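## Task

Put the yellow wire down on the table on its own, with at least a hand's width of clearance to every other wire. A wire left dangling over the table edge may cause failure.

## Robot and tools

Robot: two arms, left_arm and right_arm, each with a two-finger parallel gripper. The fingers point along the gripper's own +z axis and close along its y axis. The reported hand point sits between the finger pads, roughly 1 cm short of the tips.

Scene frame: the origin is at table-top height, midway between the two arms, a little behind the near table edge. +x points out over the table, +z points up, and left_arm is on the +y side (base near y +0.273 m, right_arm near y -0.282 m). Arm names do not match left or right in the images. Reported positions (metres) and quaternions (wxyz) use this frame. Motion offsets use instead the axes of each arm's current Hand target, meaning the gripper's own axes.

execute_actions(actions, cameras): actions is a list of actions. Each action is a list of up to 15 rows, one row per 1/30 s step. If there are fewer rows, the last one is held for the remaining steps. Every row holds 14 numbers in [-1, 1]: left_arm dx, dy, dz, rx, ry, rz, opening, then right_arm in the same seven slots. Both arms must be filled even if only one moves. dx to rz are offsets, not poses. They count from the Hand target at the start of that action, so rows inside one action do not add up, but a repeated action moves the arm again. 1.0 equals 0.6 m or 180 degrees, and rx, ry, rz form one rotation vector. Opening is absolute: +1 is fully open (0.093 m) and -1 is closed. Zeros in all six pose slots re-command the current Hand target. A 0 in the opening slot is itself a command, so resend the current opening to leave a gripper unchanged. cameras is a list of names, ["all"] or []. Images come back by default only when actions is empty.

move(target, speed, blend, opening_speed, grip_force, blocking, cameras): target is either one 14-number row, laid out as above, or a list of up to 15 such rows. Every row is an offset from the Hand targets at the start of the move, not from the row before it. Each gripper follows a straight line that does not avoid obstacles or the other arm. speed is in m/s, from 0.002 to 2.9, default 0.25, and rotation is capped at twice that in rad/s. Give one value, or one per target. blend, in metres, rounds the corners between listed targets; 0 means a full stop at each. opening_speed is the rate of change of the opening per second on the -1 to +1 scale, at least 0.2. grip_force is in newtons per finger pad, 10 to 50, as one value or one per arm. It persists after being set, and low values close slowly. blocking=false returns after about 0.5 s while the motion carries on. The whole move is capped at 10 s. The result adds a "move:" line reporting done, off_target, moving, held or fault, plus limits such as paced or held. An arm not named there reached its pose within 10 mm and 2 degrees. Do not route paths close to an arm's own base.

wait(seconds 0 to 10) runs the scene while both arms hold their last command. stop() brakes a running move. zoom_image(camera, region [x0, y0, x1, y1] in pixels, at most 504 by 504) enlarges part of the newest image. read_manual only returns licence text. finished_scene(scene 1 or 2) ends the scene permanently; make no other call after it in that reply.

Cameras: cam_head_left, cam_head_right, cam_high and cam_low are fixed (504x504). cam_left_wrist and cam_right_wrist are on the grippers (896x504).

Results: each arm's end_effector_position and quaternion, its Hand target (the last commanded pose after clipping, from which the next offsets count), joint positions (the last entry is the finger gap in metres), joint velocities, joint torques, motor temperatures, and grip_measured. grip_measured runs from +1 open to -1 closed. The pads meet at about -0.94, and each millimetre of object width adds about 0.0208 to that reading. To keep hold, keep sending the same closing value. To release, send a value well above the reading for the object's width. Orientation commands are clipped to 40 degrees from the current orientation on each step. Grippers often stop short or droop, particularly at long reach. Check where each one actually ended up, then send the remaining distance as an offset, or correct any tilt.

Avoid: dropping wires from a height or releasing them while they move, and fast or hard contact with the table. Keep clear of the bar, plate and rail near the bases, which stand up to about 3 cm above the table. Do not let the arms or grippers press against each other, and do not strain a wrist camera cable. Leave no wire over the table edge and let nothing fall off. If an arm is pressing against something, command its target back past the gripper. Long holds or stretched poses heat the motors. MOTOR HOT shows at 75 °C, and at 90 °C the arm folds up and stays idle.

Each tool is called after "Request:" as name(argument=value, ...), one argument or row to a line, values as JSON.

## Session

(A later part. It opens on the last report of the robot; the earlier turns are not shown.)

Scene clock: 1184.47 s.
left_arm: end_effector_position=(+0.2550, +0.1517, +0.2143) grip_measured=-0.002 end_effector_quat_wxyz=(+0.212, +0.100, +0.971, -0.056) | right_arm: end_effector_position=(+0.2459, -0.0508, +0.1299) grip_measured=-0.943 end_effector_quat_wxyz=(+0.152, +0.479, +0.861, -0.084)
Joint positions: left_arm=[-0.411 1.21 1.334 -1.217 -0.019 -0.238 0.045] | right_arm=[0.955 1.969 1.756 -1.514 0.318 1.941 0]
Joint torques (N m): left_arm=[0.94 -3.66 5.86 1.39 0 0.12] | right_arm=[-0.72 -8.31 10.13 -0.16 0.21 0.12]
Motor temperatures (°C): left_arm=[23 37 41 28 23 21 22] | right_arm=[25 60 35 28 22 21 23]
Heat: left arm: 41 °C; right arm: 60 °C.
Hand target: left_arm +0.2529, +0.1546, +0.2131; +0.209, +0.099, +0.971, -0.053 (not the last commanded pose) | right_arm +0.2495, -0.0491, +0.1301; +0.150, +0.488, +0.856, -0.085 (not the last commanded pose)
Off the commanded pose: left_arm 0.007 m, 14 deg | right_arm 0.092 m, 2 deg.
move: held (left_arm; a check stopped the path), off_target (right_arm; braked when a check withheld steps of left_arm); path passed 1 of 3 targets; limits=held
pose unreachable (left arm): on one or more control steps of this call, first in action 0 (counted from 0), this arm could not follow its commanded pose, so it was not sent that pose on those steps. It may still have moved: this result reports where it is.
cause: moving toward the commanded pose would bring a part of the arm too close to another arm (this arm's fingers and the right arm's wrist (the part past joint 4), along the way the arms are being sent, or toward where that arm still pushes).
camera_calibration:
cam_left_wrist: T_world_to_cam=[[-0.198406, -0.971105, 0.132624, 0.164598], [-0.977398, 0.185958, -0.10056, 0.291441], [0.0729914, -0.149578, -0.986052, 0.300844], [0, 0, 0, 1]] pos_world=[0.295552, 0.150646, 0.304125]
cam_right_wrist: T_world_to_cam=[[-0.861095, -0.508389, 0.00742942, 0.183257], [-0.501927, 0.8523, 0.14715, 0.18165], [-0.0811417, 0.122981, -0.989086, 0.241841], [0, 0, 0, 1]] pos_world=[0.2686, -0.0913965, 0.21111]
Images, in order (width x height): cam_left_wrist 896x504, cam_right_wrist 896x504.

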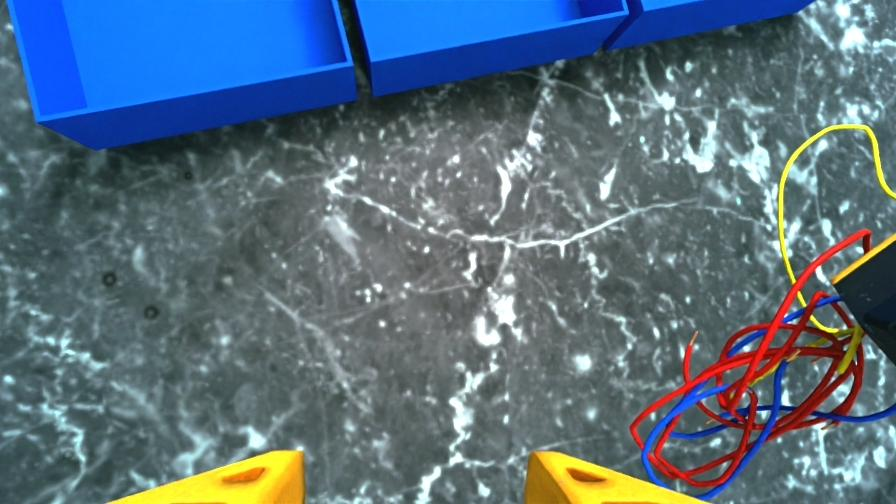

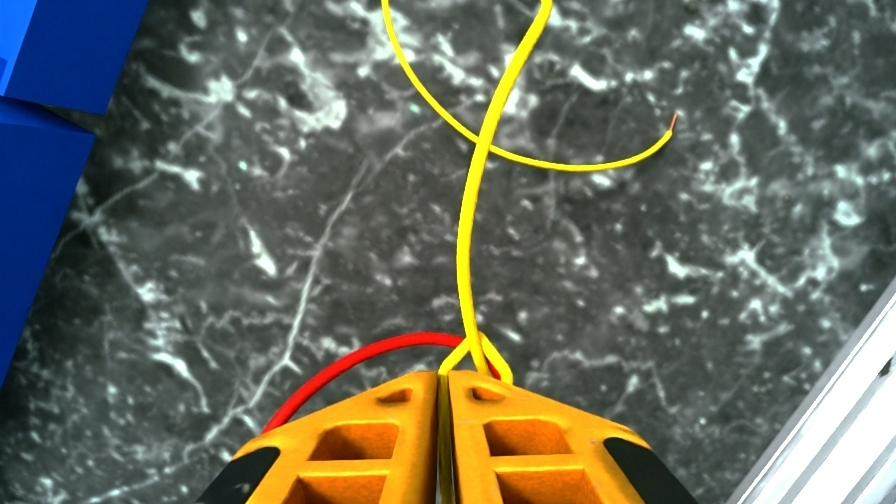

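Request:
move(
  target=[0, 0, 0, 0, 0, 0, 0.0, -0.0328, -0.0512, 0.1625, 0, 0, 0, -0.95],
  speed=0.12,
  cameras=["cam_left_wrist"],
)

Request:
zoom_image(
  camera="cam_left_wrist",
  region=[596, 150, 896, 480],
)

Scene clock: 1218.00 s.
left_arm: end_effector_position=(+0.2550, +0.1517, +0.2143) grip_measured=-0.002 end_effector_quat_wxyz=(+0.212, +0.100, +0.971, -0.056) | right_arm: end_effector_position=(+0.2419, -0.1115, +0.0367) grip_measured=-0.943 end_effector_quat_wxyz=(+0.137, +0.485, +0.856, -0.111)
Joint positions: left_arm=[-0.411 1.21 1.334 -1.217 -0.019 -0.238 0.045] | right_arm=[0.84 1.883 1.262 -1.132 0.318 1.846 0]
Joint torques (N m): left_arm=[0.94 -3.64 5.86 1.39 0 0.12] | right_arm=[-0.62 -12.11 6.48 0.2 0.36 -0.06]
Motor temperatures (°C): left_arm=[23 37 41 31 23 21 21] | right_arm=[25 54 36 27 22 21 23]
Heat: left arm: 41 °C; right arm: 54 °C.
Hand target: left_arm +0.2529, +0.1546, +0.2131; +0.209, +0.099, +0.971, -0.053 | right_arm +0.2496, -0.1092, +0.0451; +0.150, +0.488, +0.856, -0.085
Off the commanded pose: left_arm 0.004 m, 0 deg | right_arm 0.012 m, 3 deg.
move: off_target (right_arm)
camera_calibration:
cam_left_wrist: T_world_to_cam=[[-0.198406, -0.971105, 0.132624, 0.164598], [-0.977398, 0.185958, -0.10056, 0.291441], [0.0729914, -0.149578, -0.986052, 0.300844], [0, 0, 0, 1]] pos_world=[0.295552, 0.150646, 0.304125]
Images, in order (width x height): cam_left_wrist 896x504.

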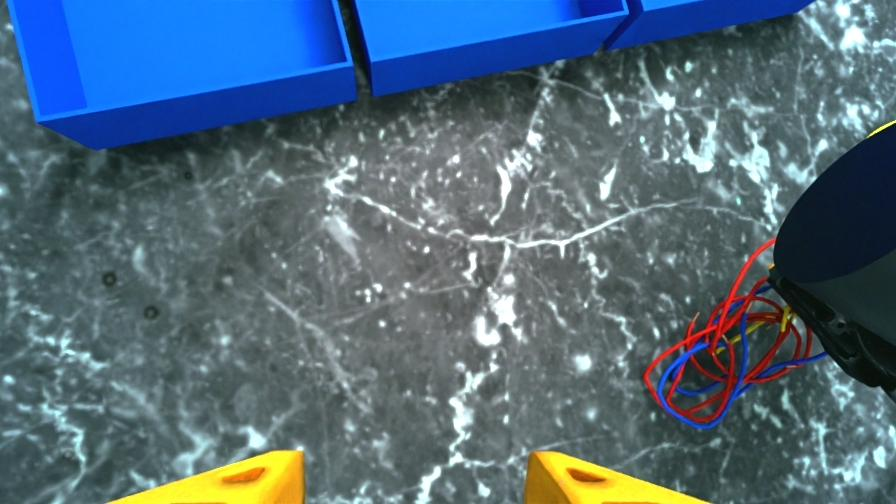

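Scaled by 1.527.

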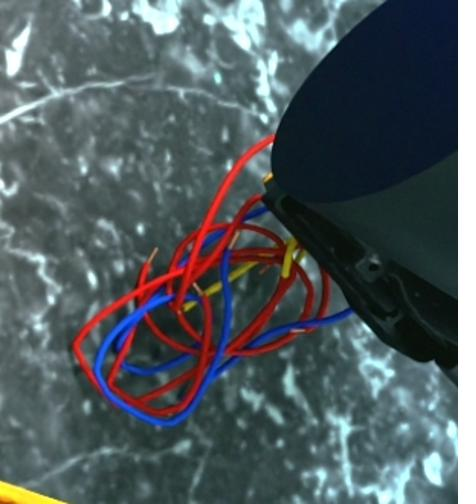

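Request:
move(
  target=[
    [0, 0, 0, 0, 0, 0, 0.0, -0.0135, -0.0085, 0.0048, -0.1823, 0.1161, -0.2919, -0.95],
    [0.1152, -0.2143, 0.1322, 0, 0, 0, 0.0, -0.0135, -0.0085, 0.0048, -0.1823, 0.1161, -0.2919, -0.95],
  ],
  speed=[0.25, 0.15],
  blend=[0.01, 0],
  cameras=["cam_left_wrist", "cam_right_wrist"],
)

Request:
zoom_image(
  camera="cam_left_wrist",
  region=[396, 150, 896, 504],
)

Scene clock: 1311.00 s.
left_arm: end_effector_position=(+0.1947, +0.0278, +0.1263) grip_measured=-0.002 end_effector_quat_wxyz=(+0.209, +0.104, +0.970, -0.063) | right_arm: end_effector_position=(+0.2423, -0.1217, +0.0393) grip_measured=-0.943 end_effector_quat_wxyz=(+0.054, +0.018, +0.985, +0.165)
Joint positions: left_arm=[-1.014 1.34 1.087 -0.917 -0.266 -0.781 0.045] | right_arm=[0.496 1.523 0.868 -0.699 -0.238 0.514 0]
Joint torques (N m): left_arm=[0.01 -3.6 5.67 1.36 -0.32 -0.1] | right_arm=[-0.83 -7.86 7.49 1.18 -0.2 -0.13]
Motor temperatures (°C): left_arm=[23 36 40 32 22 21 21] | right_arm=[25 56 32 26 22 21 23]
Heat: left arm: 40 °C; right arm: 56 °C.
Hand target: left_arm +0.1951, +0.0297, +0.1202; +0.209, +0.099, +0.971, -0.053 | right_arm +0.2495, -0.1191, +0.0451; +0.074, +0.013, +0.981, +0.179
Off the commanded pose: left_arm 0.006 m, 1 deg | right_arm 0.010 m, 3 deg.
move: off_target (right_arm)
camera_calibration:
cam_left_wrist: T_world_to_cam=[[-0.209783, -0.967036, 0.144332, 0.0447367], [-0.975587, 0.197216, -0.0966242, 0.245565], [0.0649744, -0.161079, -0.9848, 0.201713], [0, 0, 0, 1]] pos_world=[0.235849, 0.0273242, 0.215918]
cam_right_wrist: T_world_to_cam=[[-0.0379016, -0.948539, -0.314383, -0.0955612], [-0.926483, -0.0845258, 0.366722, 0.233717], [-0.374424, 0.30517, -0.875602, 0.249531], [0, 0, 0, 1]] pos_world=[0.306343, -0.147038, 0.102737]
Images, in order (width x height): cam_left_wrist 896x504, cam_right_wrist 896x504.

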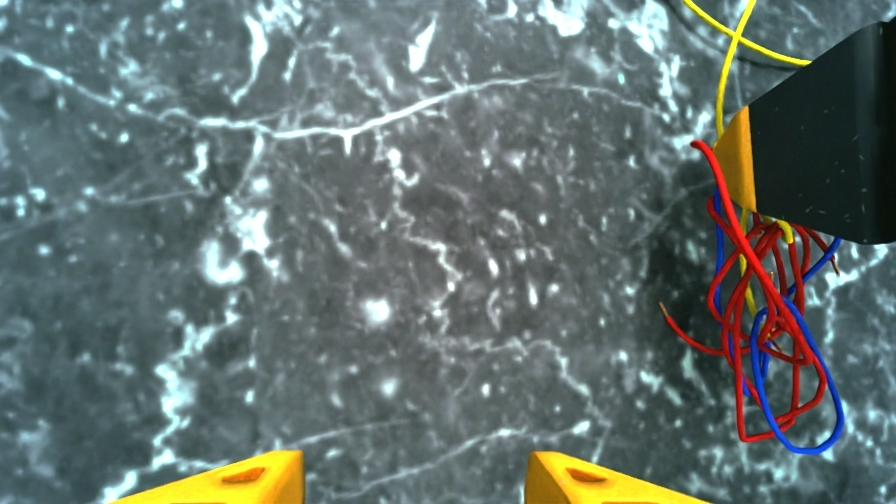

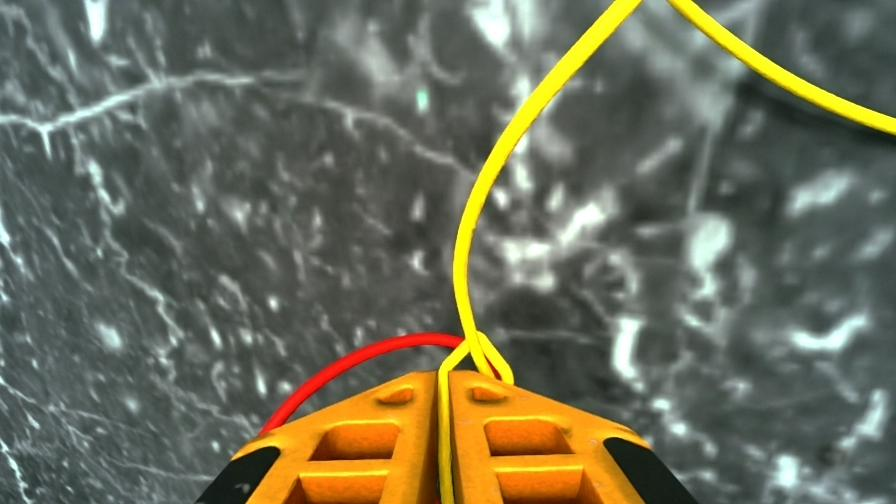

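Scaled by 1.008.

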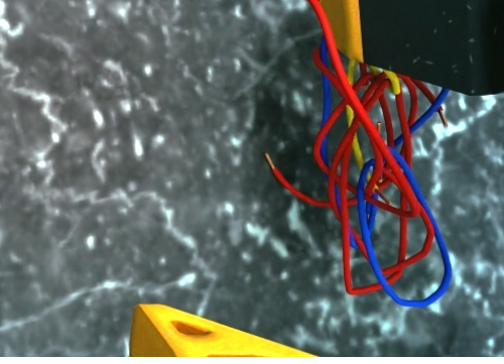

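Request:
move(
  target=[
    [0, 0, 0, 0, 0, 0, 0.0, -0.023, 0.1117, -0.1522, 0, 0, 0, -0.95],
    [0, 0, 0, 0, 0, 0, 0.0, -0.0202, -0.0025, -0.1332, 0, 0, 0, -0.95],
    [-0.0738, -0.041, -0.0183, 0, 0, 0, 0.0, -0.014, -0.0822, -0.0925, 0, 0, 0, -0.95],
    [-0.0738, -0.041, -0.0183, 0, 0, 0, 0.0, -0.008, -0.1418, -0.0532, 0, 0, 0, -0.95],
  ],
  speed=[0.15, 0.12, 0.12, 0.12],
  blend=[0.005, 0.01, 0.01, 0],
  cameras=["cam_left_wrist"],
)

Request:
zoom_image(
  camera="cam_left_wrist",
  region=[476, 50, 896, 450],
)

Scene clock: 1361.33 s.
left_arm: end_effector_position=(+0.2232, -0.0003, +0.1500) grip_measured=-0.002 end_effector_quat_wxyz=(+0.213, +0.094, +0.971, -0.061) | right_arm: end_effector_position=(+0.2440, -0.2112, +0.0481) grip_measured=-0.943 end_effector_quat_wxyz=(+0.067, +0.018, +0.982, +0.173)
Joint positions: left_arm=[-0.984 1.485 1.306 -0.982 -0.266 -0.772 0.045] | right_arm=[0.128 1.422 0.823 -0.827 -0.314 0.142 0]
Joint torques (N m): left_arm=[0.77 -4.37 8.32 1.06 -0.18 0.22] | right_arm=[-0.65 -4.12 7.39 1.01 -0.27 -0.14]
Motor temperatures (°C): left_arm=[23 36 39 31 22 21 21] | right_arm=[25 47 32 27 22 21 23]
Heat: left arm: 39 °C; right arm: 47 °C.
Hand target: left_arm +0.2248, -0.0002, +0.1501; +0.209, +0.099, +0.971, -0.053 | right_arm +0.2495, -0.2102, +0.0451; +0.074, +0.013, +0.981, +0.179
Off the commanded pose: left_arm 0.002 m, 1 deg | right_arm 0.006 m, 1 deg.
move: done
camera_calibration:
cam_left_wrist: T_world_to_cam=[[-0.189412, -0.971105, 0.145183, 0.0153633], [-0.979006, 0.175438, -0.103778, 0.28307], [0.0753087, -0.161791, -0.983947, 0.21625], [0, 0, 0, 1]] pos_world=[0.263752, 0.00024556, 0.239924]
Images, in order (width x height): cam_left_wrist 896x504.

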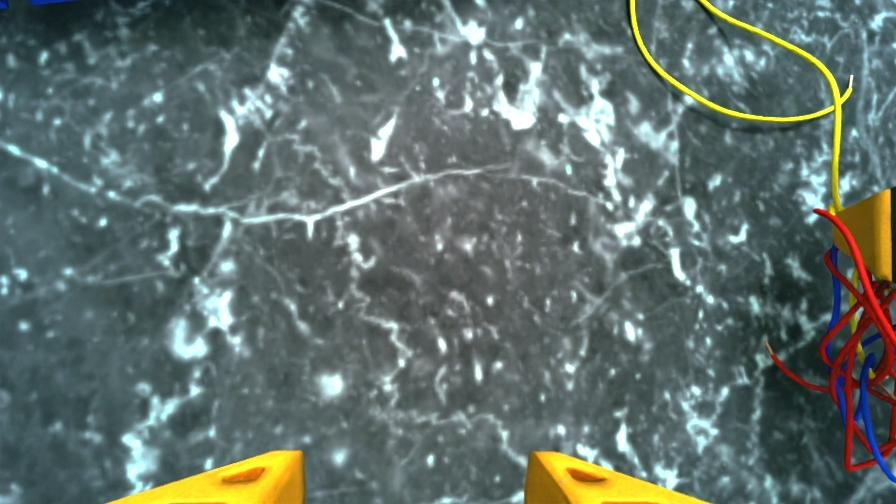

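Scaled by 1.200.

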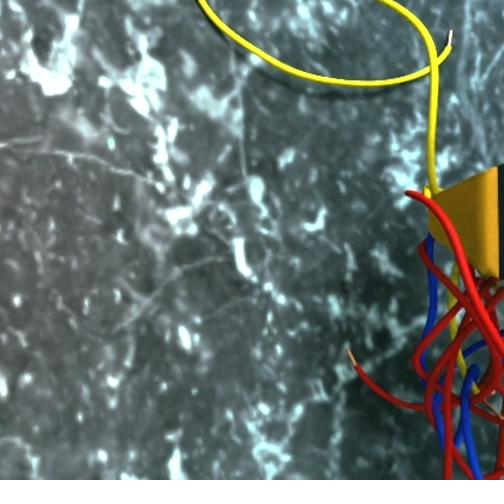

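Request:
move(
  target=[
    [-0.0113, -0.065, 0.0096, 0, 0, 0, 0.0, -0.007, 0.0177, -0.0463, 0.0207, 0.017, 0.2494, -0.95],
    [-0.0113, -0.065, 0.0096, 0, 0, 0, 0.0, -0.007, 0.0177, -0.0463, 0.0414, 0.0339, 0.4988, -0.95],
    [-0.0113, -0.065, 0.0096, 0, 0, 0, 0.0, 0.0012, -0.003, 0.0077, 0.0414, 0.0339, 0.4988, -0.95],
  ],
  speed=[0.25, 0.25, 0.1],
  blend=[0.02, 0.005, 0],
  cameras=["cam_left_wrist", "cam_right_wrist"],
)

Request:
zoom_image(
  camera="cam_left_wrist",
  region=[596, 100, 896, 450],
)

Scene clock: 1412.83 s.
left_arm: end_effector_position=(+0.2240, -0.0391, +0.1503) grip_measured=-0.002 end_effector_quat_wxyz=(+0.209, +0.103, +0.970, -0.062) | right_arm: end_effector_position=(+0.2443, -0.2107, +0.0433) grip_measured=-0.943 end_effector_quat_wxyz=(-0.122, +0.692, +0.703, +0.115)
Joint positions: left_arm=[-1.041 1.619 1.448 -1.007 -0.277 -0.809 0.045] | right_arm=[0.127 1.573 0.95 -0.963 -0.318 1.636 0]
Joint torques (N m): left_arm=[-0.18 -5.27 8.4 1.01 -0.33 -0.1] | right_arm=[-0.66 -5.33 7.16 0.56 -0.22 0.12]
Motor temperatures (°C): left_arm=[23 37 43 30 22 21 21] | right_arm=[25 42 32 28 22 21 23]
Heat: left arm: 43 °C; right arm: 42 °C.
Hand target: left_arm +0.2248, -0.0403, +0.1501; +0.209, +0.099, +0.971, -0.053 | right_arm +0.2496, -0.2102, +0.0402; -0.122, +0.697, +0.697, +0.122
Off the commanded pose: left_arm 0.001 m, 1 deg | right_arm 0.006 m, 1 deg.
move: done
camera_calibration:
cam_left_wrist: T_world_to_cam=[[-0.207468, -0.9676, 0.143903, -0.0179023], [-0.976101, 0.195037, -0.0958472, 0.289545], [0.0646753, -0.160349, -0.984939, 0.212793], [0, 0, 0, 1]] pos_world=[0.265148, -0.0396729, 0.239917]
cam_right_wrist: T_world_to_cam=[[-0.99957, -0.00504601, 0.0288991, 0.24017], [0.0179872, 0.672785, 0.739619, 0.139318], [-0.023175, 0.739821, -0.672405, 0.27787], [0, 0, 0, 1]] pos_world=[0.244, -0.298093, 0.0768582]
Images, in order (width x height): cam_left_wrist 896x504, cam_right_wrist 896x504.

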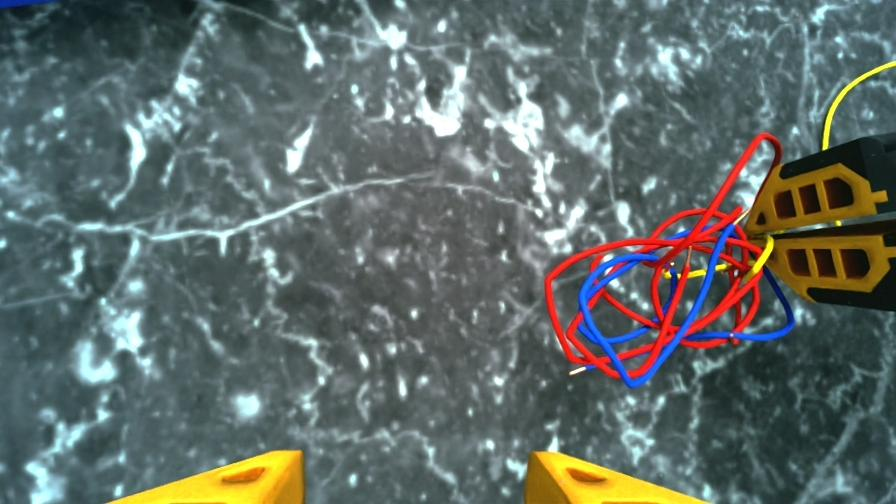

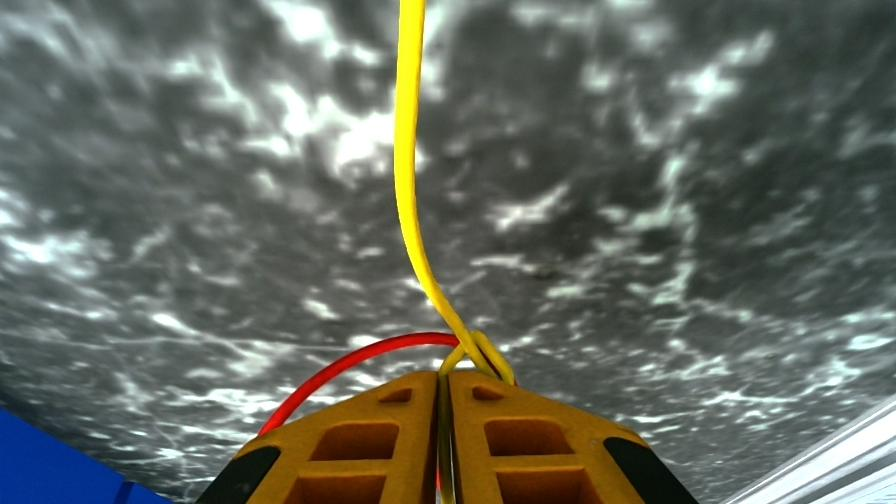

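Scaled by 1.440.

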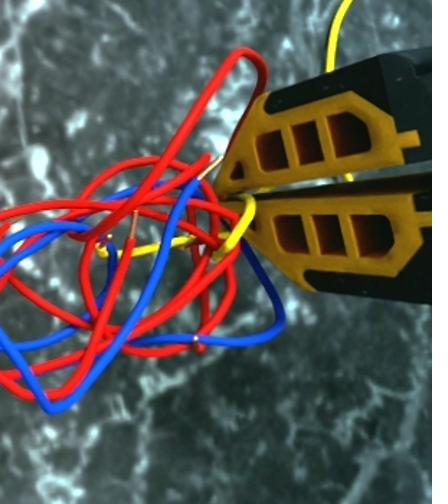

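Request:
zoom_image(
  camera="cam_left_wrist",
  region=[530, 220, 690, 400],
)

Scaled by 2.800.

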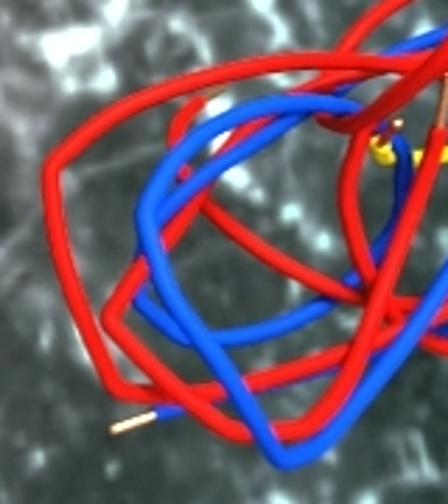

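Request:
move(
  target=[0.0023, -0.1387, 0.1642, 0, 0, 0, -0.191, 0, 0, 0, 0, 0, 0, -0.95],
  speed=0.15,
  cameras=["cam_left_wrist"],
)

Request:
zoom_image(
  camera="cam_left_wrist",
  region=[280, 220, 640, 504],
)

Scene clock: 1462.57 s.
left_arm: end_effector_position=(+0.2418, -0.1285, +0.0668) grip_measured=-0.189 end_effector_quat_wxyz=(+0.202, +0.106, +0.972, -0.051) | right_arm: end_effector_position=(+0.2447, -0.2106, +0.0433) grip_measured=-0.943 end_effector_quat_wxyz=(-0.122, +0.692, +0.702, +0.115)
Joint positions: left_arm=[-1.106 2.013 1.634 -0.845 -0.301 -0.873 0.036] | right_arm=[0.127 1.573 0.95 -0.961 -0.318 1.637 0]
Joint torques (N m): left_arm=[-0.14 -8.08 8.23 1.27 -0.34 -0.11] | right_arm=[-0.65 -5.33 7.16 0.55 -0.22 0.11]
Heat: left arm: 42 °C; right arm: 40 °C.
Hand target: left_arm +0.2447, -0.1354, +0.0653; +0.209, +0.099, +0.971, -0.053 | right_arm +0.2496, -0.2102, +0.0402; -0.122, +0.697, +0.696, +0.122
Off the commanded pose: left_arm 0.008 m, 1 deg | right_arm 0.006 m, 1 deg.
move: done
camera_calibration:
cam_left_wrist: T_world_to_cam=[[-0.205764, -0.970886, 0.122647, -0.0880117], [-0.977171, 0.19707, -0.0793697, 0.315776], [0.0528888, -0.136179, -0.989271, 0.121352], [0, 0, 0, 1]] pos_world=[0.284039, -0.131154, 0.155908]
Images, in order (width x height): cam_left_wrist 896x504.

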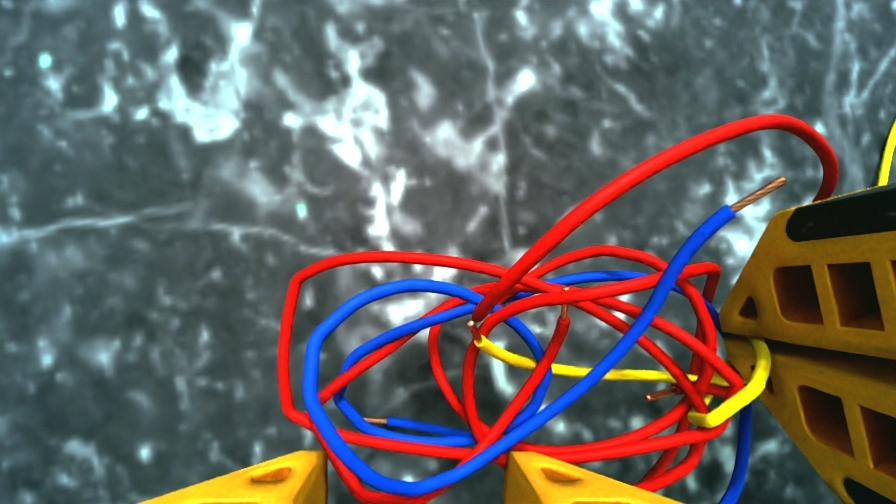

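Scaled by 1.400.

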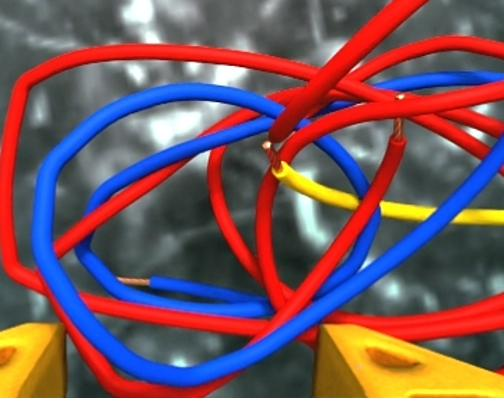

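Request:
move(
  target=[
    [-0.0343, 0.0172, -0.0405, 0, 0, 0, -0.25, 0, 0, 0, 0, 0, 0, -0.95],
    [-0.0425, 0.0367, -0.0233, 0, 0, 0, -0.25, 0, 0, 0, 0, 0, 0, -0.95],
  ],
  speed=0.1,
  blend=[0.005, 0],
  cameras=["cam_left_wrist", "cam_high"],
)

Request:
zoom_image(
  camera="cam_left_wrist",
  region=[280, 220, 780, 504],
)

Scene clock: 1535.07 s.
left_arm: end_effector_position=(+0.2706, -0.1178, +0.0821) grip_measured=-0.248 end_effector_quat_wxyz=(+0.211, +0.091, +0.972, -0.048) | right_arm: end_effector_position=(+0.2447, -0.2106, +0.0433) grip_measured=-0.943 end_effector_quat_wxyz=(-0.122, +0.692, +0.702, +0.115)
Joint positions: left_arm=[-1.041 2.013 1.69 -0.88 -0.301 -0.834 0.033] | right_arm=[0.127 1.573 0.95 -0.961 -0.318 1.637 0]
Joint torques (N m): left_arm=[0.18 -11.7 5.33 1.19 -0.11 0.19] | right_arm=[-0.65 -5.33 7.16 0.55 -0.22 0.11]
Motor temperatures (°C): left_arm=[23 45 42 31 22 21 21] | right_arm=[25 38 32 26 22 21 23]
Heat: left arm: 45 °C; right arm: 38 °C.
Hand target: left_arm +0.2667, -0.1162, +0.0872; +0.209, +0.099, +0.971, -0.053 | right_arm +0.2496, -0.2102, +0.0402; -0.122, +0.697, +0.696, +0.122
Off the commanded pose: left_arm 0.007 m, 1 deg | right_arm 0.006 m, 1 deg.
move: done
camera_calibration:
cam_left_wrist: T_world_to_cam=[[-0.178641, -0.976466, 0.12084, -0.081446], [-0.981163, 0.167615, -0.0960437, 0.34205], [0.0735287, -0.135721, -0.988015, 0.130698], [0, 0, 0, 1]] pos_world=[0.311447, -0.119123, 0.171825]
Images, in order (width x height): cam_high 504x504, cam_left_wrist 896x504.

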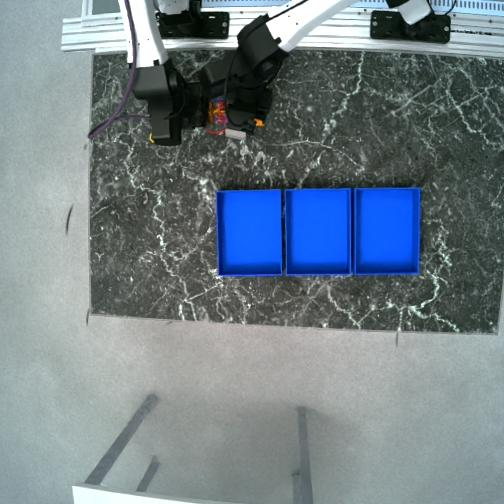

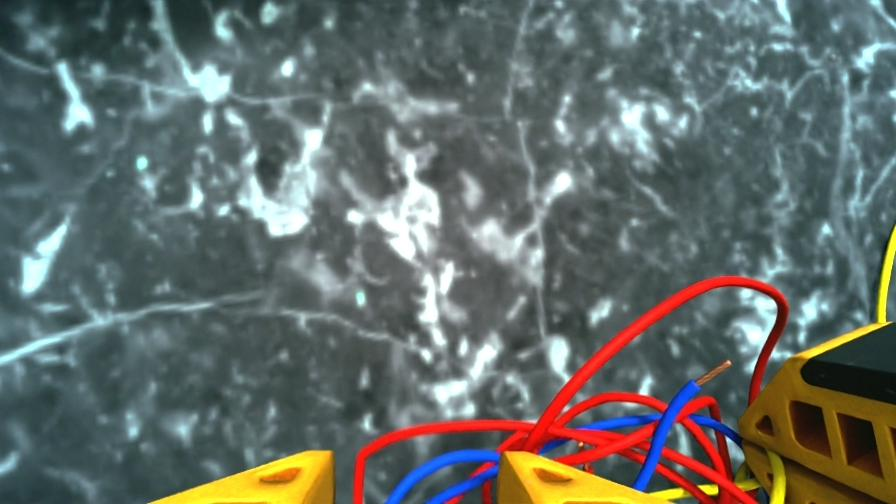

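Scaled by 1.008.

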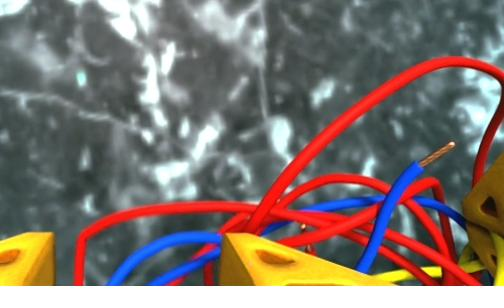

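Request:
move(
  target=[0.026, 0.0168, -0.0093, 0, 0, 0, -0.25, 0, 0, 0, 0, 0, 0, -0.95],
  speed=0.1,
  cameras=["cam_left_wrist"],
)

Request:
zoom_image(
  camera="cam_left_wrist",
  region=[280, 300, 640, 504],
)

Scene clock: 1567.87 s.
left_arm: end_effector_position=(+0.2564, -0.1029, +0.0729) grip_measured=-0.248 end_effector_quat_wxyz=(+0.203, +0.099, +0.973, -0.038) | right_arm: end_effector_position=(+0.2447, -0.2106, +0.0433) grip_measured=-0.943 end_effector_quat_wxyz=(-0.122, +0.692, +0.702, +0.115)
Joint positions: left_arm=[-1.053 1.96 1.583 -0.852 -0.301 -0.834 0.033] | right_arm=[0.127 1.573 0.95 -0.961 -0.319 1.637 0]
Joint torques (N m): left_arm=[-0.17 -12.51 5.19 1.19 -0.16 0.04] | right_arm=[-0.66 -5.31 7.16 0.55 -0.22 0.11]
Motor temperatures (°C): left_arm=[23 53 40 31 22 21 21] | right_arm=[25 37 32 26 22 21 23]
Heat: left arm: 53 °C; right arm: 37 °C.
Hand target: left_arm +0.2527, -0.1029, +0.0853; +0.209, +0.099, +0.971, -0.053 | right_arm +0.2496, -0.2102, +0.0402; -0.122, +0.697, +0.696, +0.122
Off the commanded pose: left_arm 0.013 m, 2 deg | right_arm 0.006 m, 1 deg.
move: off_target (left_arm)
camera_calibration:
cam_left_wrist: T_world_to_cam=[[-0.189259, -0.97675, 0.100702, -0.0641865], [-0.980134, 0.181723, -0.0794631, 0.324698], [0.0593159, -0.11374, -0.991738, 0.130831], [0, 0, 0, 1]] pos_world=[0.298339, -0.106818, 0.162016]
Images, in order (width x height): cam_left_wrist 896x504.

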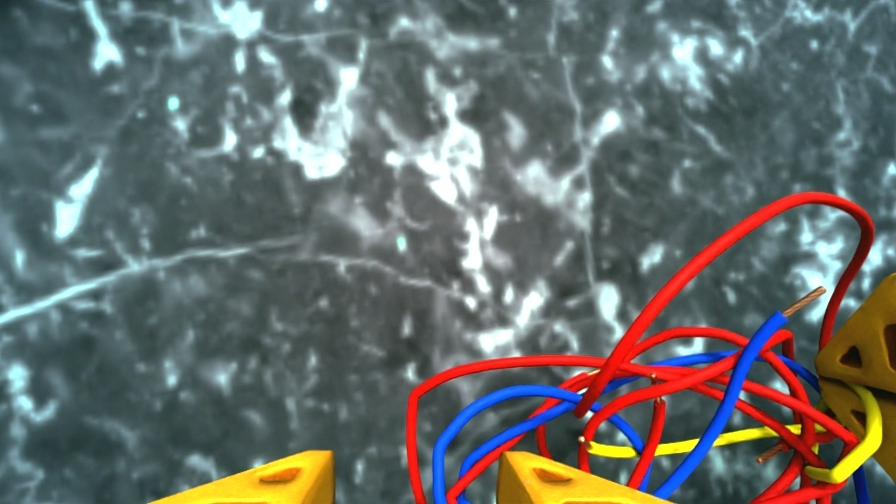

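Scaled by 1.400.

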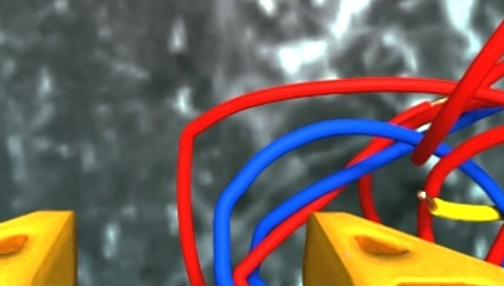

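Request:
move(
  target=[0.029, 0.002, 0.0288, 0, 0, 0, -0.25, 0, 0, 0, 0, 0, 0, -0.95],
  speed=0.08,
  cameras=["cam_left_wrist"],
)

Request:
zoom_image(
  camera="cam_left_wrist",
  region=[280, 300, 640, 504],
)

Scene clock: 1602.50 s.
left_arm: end_effector_position=(+0.2467, -0.1010, +0.0495) grip_measured=-0.248 end_effector_quat_wxyz=(+0.201, +0.106, +0.973, -0.038) | right_arm: end_effector_position=(+0.2447, -0.2106, +0.0433) grip_measured=-0.943 end_effector_quat_wxyz=(-0.122, +0.692, +0.702, +0.115)
Joint positions: left_arm=[-1.07 1.958 1.487 -0.763 -0.301 -0.838 0.033] | right_arm=[0.127 1.573 0.95 -0.961 -0.319 1.637 0]
Joint torques (N m): left_arm=[-0.18 -12.38 5.18 1.18 -0.22 -0.1] | right_arm=[-0.65 -5.31 7.16 0.55 -0.22 0.11]
Motor temperatures (°C): left_arm=[23 62 38 31 22 21 21] | right_arm=[25 37 32 26 22 21 23]
Heat: left arm: 62 °C; right arm: 37 °C.
Hand target: left_arm +0.2442, -0.1013, +0.0622; +0.209, +0.099, +0.971, -0.053 | right_arm +0.2496, -0.2102, +0.0402; -0.122, +0.697, +0.696, +0.122
Off the commanded pose: left_arm 0.013 m, 2 deg | right_arm 0.006 m, 1 deg.
move: off_target (left_arm)
camera_calibration:
cam_left_wrist: T_world_to_cam=[[-0.201623, -0.974493, 0.098542, -0.0584252], [-0.977963, 0.194726, -0.0753045, 0.31359], [0.054195, -0.111554, -0.99228, 0.10999], [0, 0, 0, 1]] pos_world=[0.288939, -0.10573, 0.138512]
Images, in order (width x height): cam_left_wrist 896x504.

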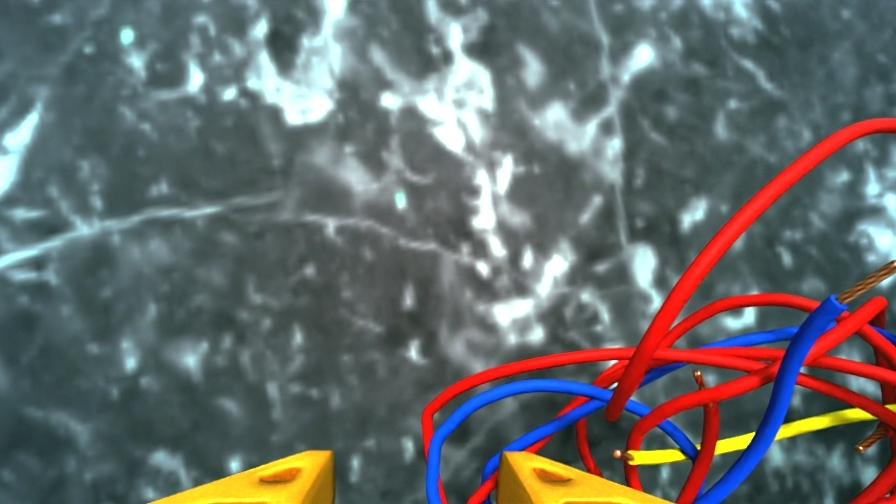

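Scaled by 1.400.

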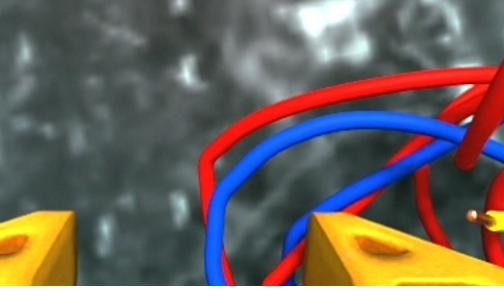

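Request:
move(
  target=[
    [0.024, -0.0045, -0.0107, 0, 0, 0, -0.25, 0, 0, 0, 0, 0, 0, -0.95],
    [0.042, -0.0018, 0.0285, 0, 0, 0, -0.25, 0, 0, 0, 0, 0, 0, -0.95],
  ],
  speed=0.1,
  blend=[0.004, 0],
  cameras=["cam_left_wrist"],
)

Request:
zoom_image(
  camera="cam_left_wrist",
  region=[280, 300, 640, 504],
)

Scene clock: 1641.07 s.
left_arm: end_effector_position=(+0.2280, -0.1034, +0.0334) grip_measured=-0.248 end_effector_quat_wxyz=(+0.203, +0.107, +0.972, -0.052) | right_arm: end_effector_position=(+0.2447, -0.2104, +0.0434) grip_measured=-0.943 end_effector_quat_wxyz=(-0.122, +0.692, +0.702, +0.116)
Joint positions: left_arm=[-1.11 1.938 1.386 -0.669 -0.302 -0.874 0.033] | right_arm=[0.127 1.573 0.95 -0.961 -0.319 1.637 0]
Joint torques (N m): left_arm=[0.23 -10.25 5.07 1.21 -0.34 -0.1] | right_arm=[-0.66 -5.34 7.16 0.55 -0.22 0.11]
Motor temperatures (°C): left_arm=[23 59 37 31 22 21 21] | right_arm=[25 36 32 26 22 21 23]
Heat: left arm: 59 °C; right arm: 36 °C.
Hand target: left_arm +0.2282, -0.1005, +0.0362; +0.209, +0.099, +0.971, -0.053 | right_arm +0.2496, -0.2102, +0.0402; -0.122, +0.697, +0.696, +0.122
Off the commanded pose: left_arm 0.004 m, 1 deg | right_arm 0.006 m, 1 deg.
move: done
camera_calibration:
cam_left_wrist: T_world_to_cam=[[-0.209015, -0.969981, 0.124298, -0.0616512], [-0.97641, 0.199959, -0.0814795, 0.294966], [0.054179, -0.138396, -0.988894, 0.0919335], [0, 0, 0, 1]] pos_world=[0.270141, -0.106058, 0.122609]
Images, in order (width x height): cam_left_wrist 896x504.

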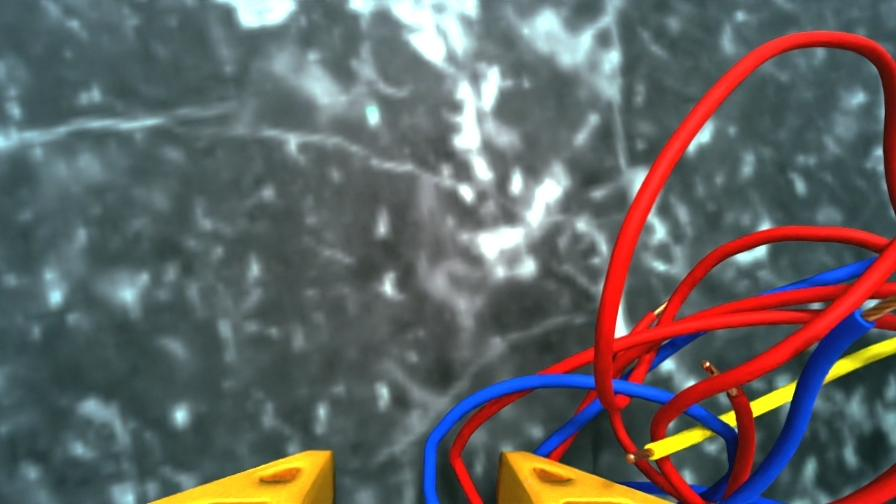

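Scaled by 1.400.

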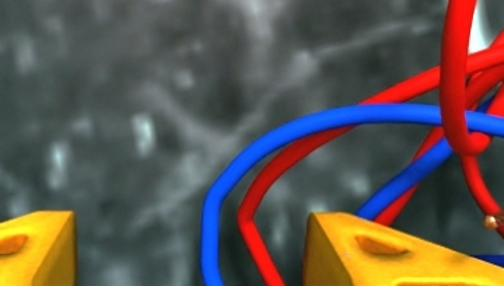

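Request:
move(
  target=[
    [0.0139, 0.002, 0.0302, 0, 0, 0, -0.25, 0, 0, 0, 0, 0, 0, -0.95],
    [0.0139, 0.002, 0.0302, 0, 0, 0, -0.95, 0, 0, 0, 0, 0, 0, -0.95],
    [0.0139, 0.002, 0.0302, 0, 0, 0, -0.95, -0.0912, 0, -0.0418, 0, 0, 0, -0.95],
    [0.0139, 0.002, 0.0302, 0, 0, 0, -0.95, -0.188, 0, -0.068, 0, 0, 0, -0.95],
  ],
  speed=[0.06, 0.06, 0.1, 0.1],
  blend=[0, 0, 0.01, 0],
  opening_speed=1.0,
  cameras=["cam_left_wrist", "cam_right_wrist"],
)

Request:
zoom_image(
  camera="cam_left_wrist",
  region=[392, 150, 896, 504],
)

Scene clock: 1670.47 s.
left_arm: end_effector_position=(+0.2321, -0.1137, +0.0285) grip_measured=-0.942 end_effector_quat_wxyz=(+0.220, +0.101, +0.967, -0.081) | right_arm: end_effector_position=(+0.2437, -0.3217, +0.0387) grip_measured=-0.943 end_effector_quat_wxyz=(-0.133, +0.698, +0.692, +0.130)
Joint positions: left_arm=[-1.112 1.938 1.342 -0.557 -0.303 -0.875 0] | right_arm=[-0.322 1.676 1.037 -1.093 -0.318 1.188 0]
Joint torques (N m): left_arm=[0.43 -8.13 5.11 0.9 -0.33 -0.07] | right_arm=[-0.65 -5.83 9.98 -0.05 0.08 -0.11]
Motor temperatures (°C): left_arm=[23 62 36 31 22 21 21] | right_arm=[25 36 32 26 22 21 23]
Heat: left arm: 62 °C; right arm: 36 °C.
Hand target: left_arm +0.2284, -0.1005, +0.0162; +0.209, +0.099, +0.971, -0.053 | right_arm +0.2495, -0.3301, +0.0402; -0.122, +0.697, +0.696, +0.122
Off the commanded pose: left_arm 0.018 m, 3 deg | right_arm 0.010 m, 2 deg.
move: off_target (left_arm)
camera_calibration:
cam_left_wrist: T_world_to_cam=[[-0.213262, -0.96061, 0.178177, -0.0696833], [-0.973501, 0.193526, -0.121834, 0.300277], [0.0825532, -0.199439, -0.976427, 0.0714159], [0, 0, 0, 1]] pos_world=[0.271563, -0.110807, 0.118732]
cam_right_wrist: T_world_to_cam=[[-0.999441, 0.0188878, 0.027588, 0.246942], [0.0332697, 0.643597, 0.764641, 0.20326], [-0.00331313, 0.765132, -0.643865, 0.359063], [0, 0, 0, 1]] pos_world=[0.241231, -0.410213, 0.0689544]
Images, in order (width x height): cam_left_wrist 896x504, cam_right_wrist 896x504.

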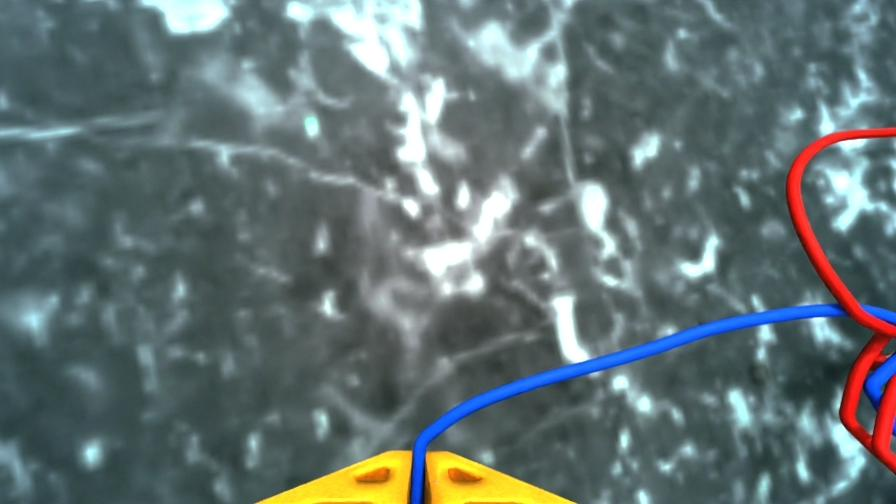

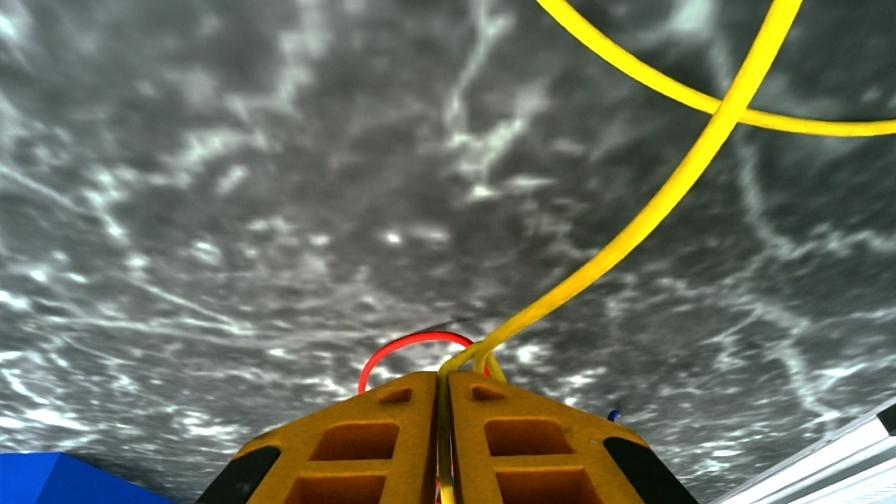

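Scaled by 1.000.

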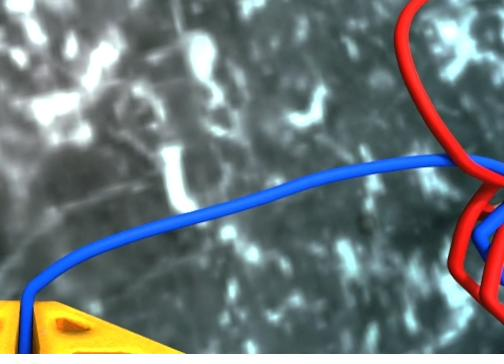

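Request:
move(
  target=[0.0258, 0.2255, -0.0638, 0, 0, 0, -0.95, -0.047, 0, -0.017, 0, 0, 0, -0.95],
  speed=0.1,
  cameras=["cam_left_wrist", "cam_right_wrist", "cam_high"],
)

Request:
zoom_image(
  camera="cam_left_wrist",
  region=[392, 150, 896, 504],
)

Request:
zoom_image(
  camera="cam_high",
  region=[90, 50, 310, 200],
)

Scene clock: 1713.83 s.
left_arm: end_effector_position=(+0.2340, +0.0234, +0.0383) grip_measured=-0.942 end_effector_quat_wxyz=(+0.218, +0.097, +0.968, -0.074) | right_arm: end_effector_position=(+0.2430, -0.3473, +0.0402) grip_measured=-0.943 end_effector_quat_wxyz=(-0.140, +0.696, +0.691, +0.133)
Joint positions: left_arm=[-0.893 1.501 0.854 -0.469 -0.217 -0.68 0] | right_arm=[-0.415 1.727 1.098 -1.143 -0.312 1.088 0]
Joint torques (N m): left_arm=[1.31 -7.47 4.57 0.88 -0.27 0.22] | right_arm=[-1.05 -6.2 10.02 -0.01 0.19 -0.11]
Motor temperatures (°C): left_arm=[23 57 36 30 22 21 21] | right_arm=[25 37 33 25 22 21 23]
Heat: left arm: 57 °C; right arm: 37 °C.
Hand target: left_arm +0.2284, +0.0395, +0.0363; +0.209, +0.099, +0.971, -0.053 | right_arm +0.2495, -0.3601, +0.0403; -0.122, +0.696, +0.697, +0.122
Off the commanded pose: left_arm 0.017 m, 3 deg | right_arm 0.014 m, 2 deg.
move: off_target (left_arm, right_arm)
camera_calibration:
cam_left_wrist: T_world_to_cam=[[-0.201131, -0.965177, 0.16727, 0.0584224], [-0.976252, 0.183477, -0.115186, 0.277539], [0.0804844, -0.186465, -0.979159, 0.108596], [0, 0, 0, 1]] pos_world=[0.273959, 0.0257152, 0.128529]
cam_right_wrist: T_world_to_cam=[[-0.999368, 0.016175, 0.031642, 0.245456], [0.0347304, 0.633136, 0.773261, 0.214368], [-0.00752616, 0.773872, -0.633298, 0.38331], [0, 0, 0, 1]] pos_world=[0.240741, -0.436327, 0.0692201]
Images, in order (width x height): cam_high 504x504, cam_left_wrist 896x504, cam_right_wrist 896x504.

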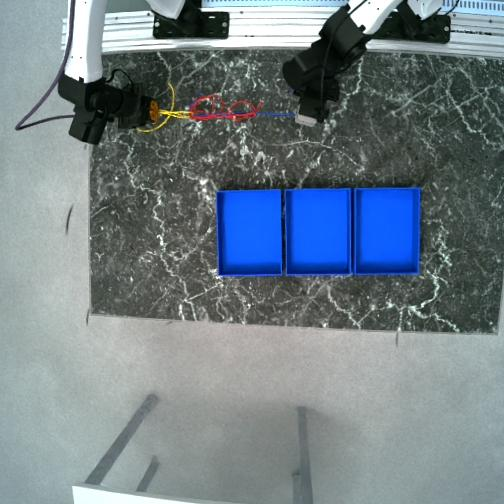

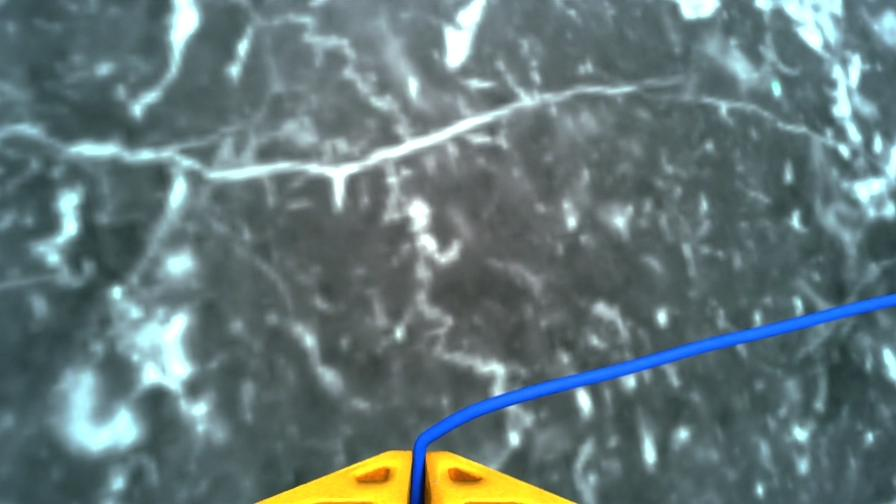

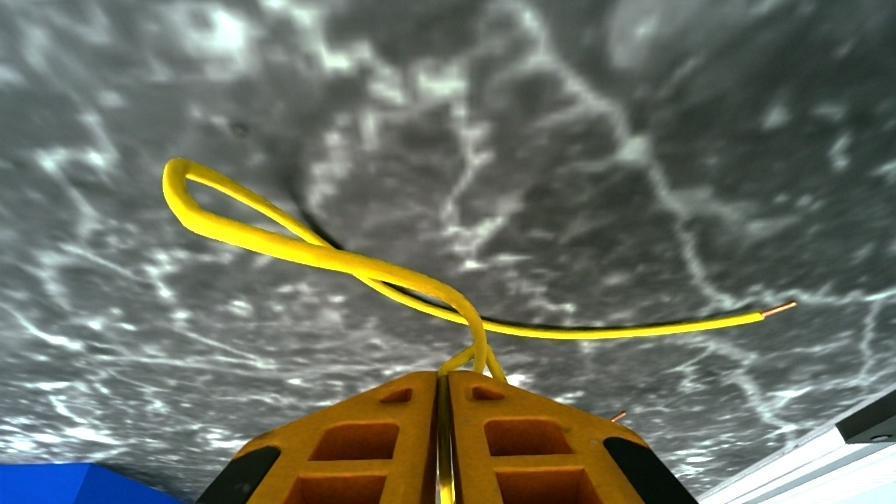

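Scaled by 1.000.

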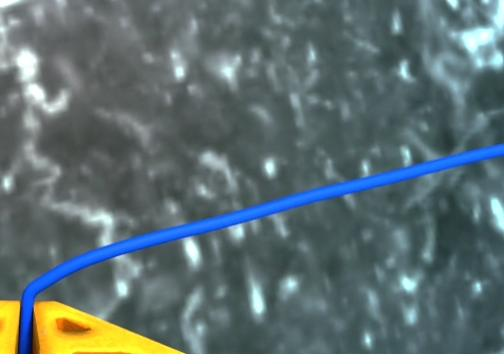

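Scaled by 2.291.

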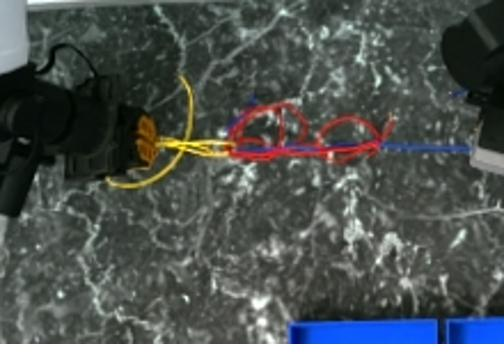

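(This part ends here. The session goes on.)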